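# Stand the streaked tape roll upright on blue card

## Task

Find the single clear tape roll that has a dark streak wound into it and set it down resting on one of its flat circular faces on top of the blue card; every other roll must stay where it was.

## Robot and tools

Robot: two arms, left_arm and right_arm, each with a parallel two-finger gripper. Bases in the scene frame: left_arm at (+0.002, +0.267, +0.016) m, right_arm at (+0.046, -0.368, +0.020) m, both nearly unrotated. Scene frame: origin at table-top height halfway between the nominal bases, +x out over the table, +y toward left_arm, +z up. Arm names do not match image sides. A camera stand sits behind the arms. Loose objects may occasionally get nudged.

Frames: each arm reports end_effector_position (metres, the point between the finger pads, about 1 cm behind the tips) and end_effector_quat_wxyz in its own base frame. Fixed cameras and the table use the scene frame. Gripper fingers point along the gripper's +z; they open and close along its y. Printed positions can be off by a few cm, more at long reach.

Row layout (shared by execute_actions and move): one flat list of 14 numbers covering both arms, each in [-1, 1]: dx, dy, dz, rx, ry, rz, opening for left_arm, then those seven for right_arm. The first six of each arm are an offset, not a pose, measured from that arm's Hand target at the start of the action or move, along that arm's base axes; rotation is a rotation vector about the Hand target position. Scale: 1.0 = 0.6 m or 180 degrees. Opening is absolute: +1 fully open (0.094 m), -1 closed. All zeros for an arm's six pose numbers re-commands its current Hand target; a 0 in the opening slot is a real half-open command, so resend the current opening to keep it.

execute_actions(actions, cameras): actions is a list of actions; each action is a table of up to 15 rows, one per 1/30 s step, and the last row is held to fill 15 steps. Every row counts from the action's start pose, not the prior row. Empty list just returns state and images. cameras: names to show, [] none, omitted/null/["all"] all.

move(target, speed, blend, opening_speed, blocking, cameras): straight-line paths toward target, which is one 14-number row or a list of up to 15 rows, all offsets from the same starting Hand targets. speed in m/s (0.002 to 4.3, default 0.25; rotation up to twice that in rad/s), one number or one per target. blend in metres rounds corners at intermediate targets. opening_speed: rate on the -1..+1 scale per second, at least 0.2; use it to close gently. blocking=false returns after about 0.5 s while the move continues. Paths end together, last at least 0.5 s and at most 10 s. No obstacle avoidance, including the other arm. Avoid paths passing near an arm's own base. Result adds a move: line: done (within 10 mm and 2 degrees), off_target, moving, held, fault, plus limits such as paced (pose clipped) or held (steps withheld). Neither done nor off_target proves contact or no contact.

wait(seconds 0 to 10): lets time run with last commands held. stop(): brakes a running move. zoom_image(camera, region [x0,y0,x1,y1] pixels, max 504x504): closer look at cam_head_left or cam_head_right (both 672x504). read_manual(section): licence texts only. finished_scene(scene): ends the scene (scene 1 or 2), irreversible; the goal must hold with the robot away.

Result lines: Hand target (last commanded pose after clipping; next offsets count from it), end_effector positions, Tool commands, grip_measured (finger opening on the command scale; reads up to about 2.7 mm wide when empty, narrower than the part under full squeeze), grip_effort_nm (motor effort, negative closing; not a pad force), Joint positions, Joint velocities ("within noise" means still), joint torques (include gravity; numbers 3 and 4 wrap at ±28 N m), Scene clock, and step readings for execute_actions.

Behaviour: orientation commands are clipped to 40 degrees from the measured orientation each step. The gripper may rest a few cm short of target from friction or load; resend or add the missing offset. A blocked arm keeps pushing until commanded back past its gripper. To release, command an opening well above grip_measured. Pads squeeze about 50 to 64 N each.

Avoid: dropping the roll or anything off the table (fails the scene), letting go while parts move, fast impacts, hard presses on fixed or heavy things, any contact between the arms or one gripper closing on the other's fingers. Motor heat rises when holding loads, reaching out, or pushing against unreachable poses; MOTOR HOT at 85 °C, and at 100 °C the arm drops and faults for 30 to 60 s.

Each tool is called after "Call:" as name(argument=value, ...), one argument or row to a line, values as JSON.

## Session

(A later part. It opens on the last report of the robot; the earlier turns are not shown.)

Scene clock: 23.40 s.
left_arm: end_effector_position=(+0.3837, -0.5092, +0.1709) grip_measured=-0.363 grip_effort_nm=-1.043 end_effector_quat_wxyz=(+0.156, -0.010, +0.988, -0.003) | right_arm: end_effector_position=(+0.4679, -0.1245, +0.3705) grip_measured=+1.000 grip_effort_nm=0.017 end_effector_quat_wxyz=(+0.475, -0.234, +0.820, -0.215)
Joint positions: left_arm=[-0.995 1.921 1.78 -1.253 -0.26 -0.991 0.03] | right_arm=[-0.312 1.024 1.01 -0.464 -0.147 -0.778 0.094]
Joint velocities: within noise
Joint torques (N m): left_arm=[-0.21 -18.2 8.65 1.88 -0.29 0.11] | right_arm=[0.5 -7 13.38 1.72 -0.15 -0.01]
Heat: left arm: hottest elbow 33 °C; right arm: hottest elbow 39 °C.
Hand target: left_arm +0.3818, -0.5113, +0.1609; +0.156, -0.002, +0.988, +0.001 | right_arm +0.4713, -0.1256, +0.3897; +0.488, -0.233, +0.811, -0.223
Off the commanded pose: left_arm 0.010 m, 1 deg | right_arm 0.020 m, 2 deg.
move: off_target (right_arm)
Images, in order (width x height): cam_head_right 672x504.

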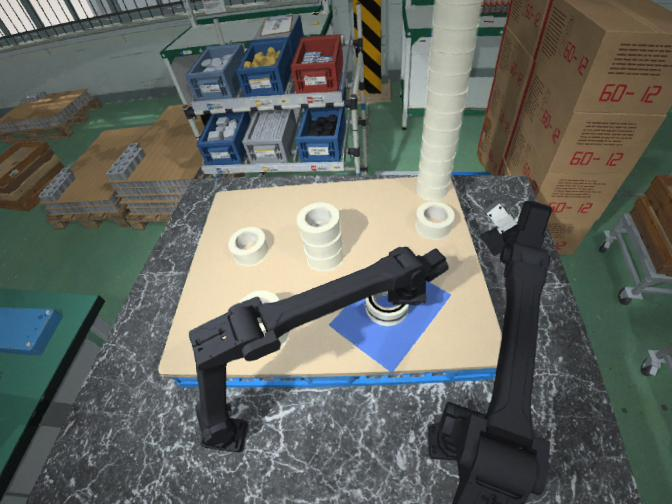

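Call:
move(
  target=[0,0,0,0,0,0,0.5,0,0,0,0,0,0,1],
  opening_speed=0.7,
  cameras=["cam_head_right"],
)

Call:
move(
  target=[0,0,0.22,0,0,0,0.5,0,0,0,0,0,0,1],
  speed=0.15,
)

Call:
zoom_image(
  camera="cam_head_right",
  region=[320, 230, 470, 380],
)

Scene clock: 26.10 s.
left_arm: end_effector_position=(+0.3845, -0.5099, +0.1707) grip_measured=+0.497 grip_effort_nm=0.120 end_effector_quat_wxyz=(+0.158, -0.010, +0.987, -0.004) | right_arm: end_effector_position=(+0.4679, -0.1245, +0.3705) grip_measured=+1.000 grip_effort_nm=0.017 end_effector_quat_wxyz=(+0.475, -0.234, +0.820, -0.215)
Joint positions: left_arm=[-0.995 1.92 1.778 -1.247 -0.262 -0.991 0.07] | right_arm=[-0.312 1.024 1.01 -0.464 -0.147 -0.778 0.094]
Joint velocities: within noise
Joint torques (N m): left_arm=[-0.15 -18.9 8.69 1.51 -0.19 0.11] | right_arm=[0.38 -6.89 13.38 1.7 -0.15 0]
Heat: left arm: hottest elbow 33 °C; right arm: hottest elbow 39 °C.
Hand target: left_arm +0.3817, -0.5112, +0.1609; +0.156, -0.002, +0.988, +0.001 | right_arm +0.4713, -0.1256, +0.3897; +0.488, -0.233, +0.811, -0.223
Off the commanded pose: left_arm 0.010 m, 1 deg | right_arm 0.020 m, 2 deg.
move: off_target (right_arm)
Images, in order (width x height): cam_head_right 672x504.

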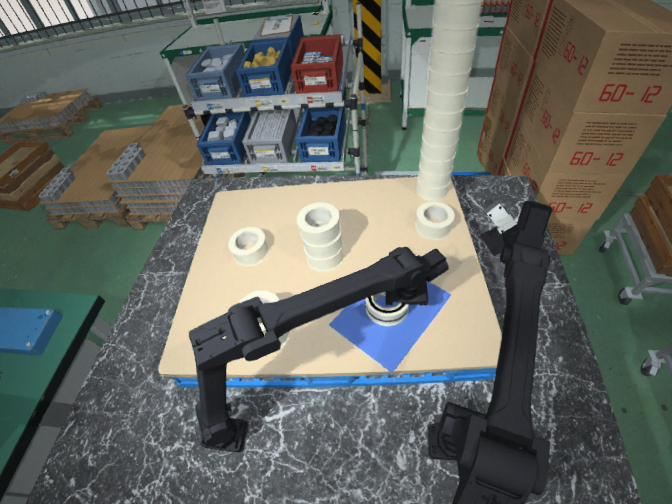

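Scene clock: 27.77 s.
left_arm: end_effector_position=(+0.3780, -0.4999, +0.2879) grip_measured=+0.497 grip_effort_nm=0.120 end_effector_quat_wxyz=(+0.151, -0.008, +0.988, +0.006) | right_arm: end_effector_position=(+0.4679, -0.1245, +0.3705) grip_measured=+1.000 grip_effort_nm=0.017 end_effector_quat_wxyz=(+0.475, -0.234, +0.820, -0.215)
Joint positions: left_arm=[-0.995 1.906 2.066 -1.575 -0.262 -0.991 0.07] | right_arm=[-0.312 1.024 1.01 -0.464 -0.147 -0.778 0.094]
Joint velocities: within noise
Joint torques (N m): left_arm=[-0.09 -17.55 14.09 0.65 -0.2 0.12] | right_arm=[0.38 -7 13.37 1.7 -0.15 -0.01]
Heat: left arm: hottest elbow 34 °C; right arm: hottest elbow 40 °C.
Hand target: left_arm +0.3817, -0.5112, +0.2929; +0.156, -0.002, +0.988, +0.001 | right_arm +0.4713, -0.1256, +0.3897; +0.488, -0.233, +0.811, -0.223
Off the commanded pose: left_arm 0.013 m, 1 deg | right_arm 0.020 m, 2 deg.
move: off_target (left_arm, right_arm)

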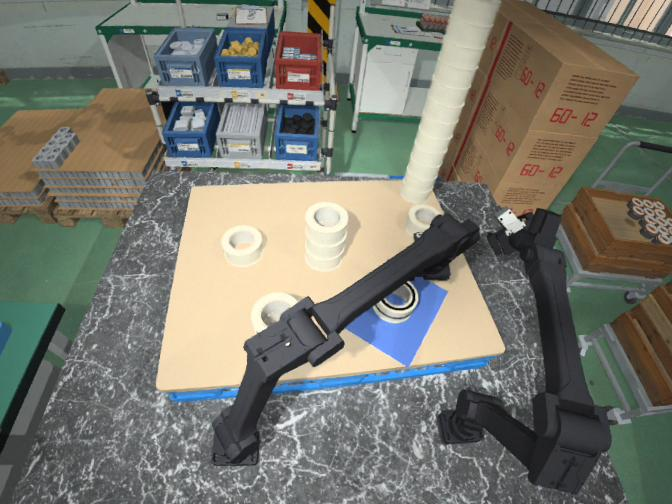

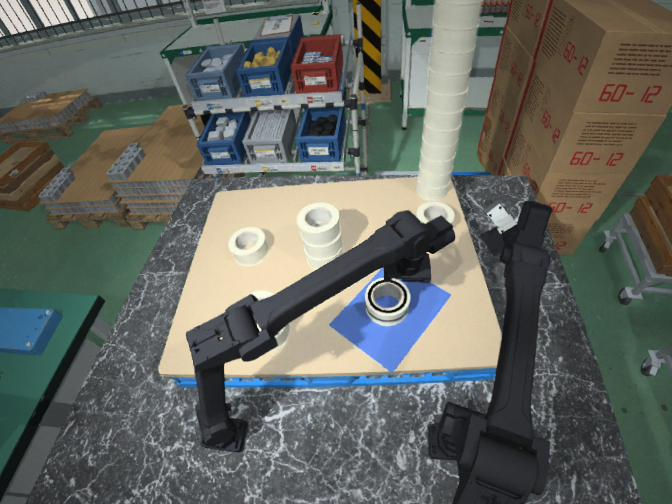

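Scaled by 3.360.

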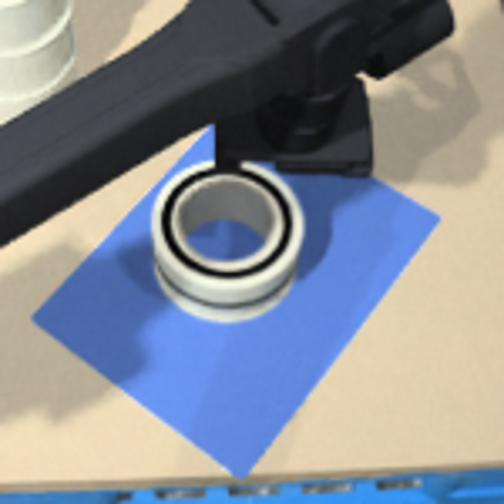

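Call:
finished_scene(
  scene=2,
)

The scene is finished: the task was done.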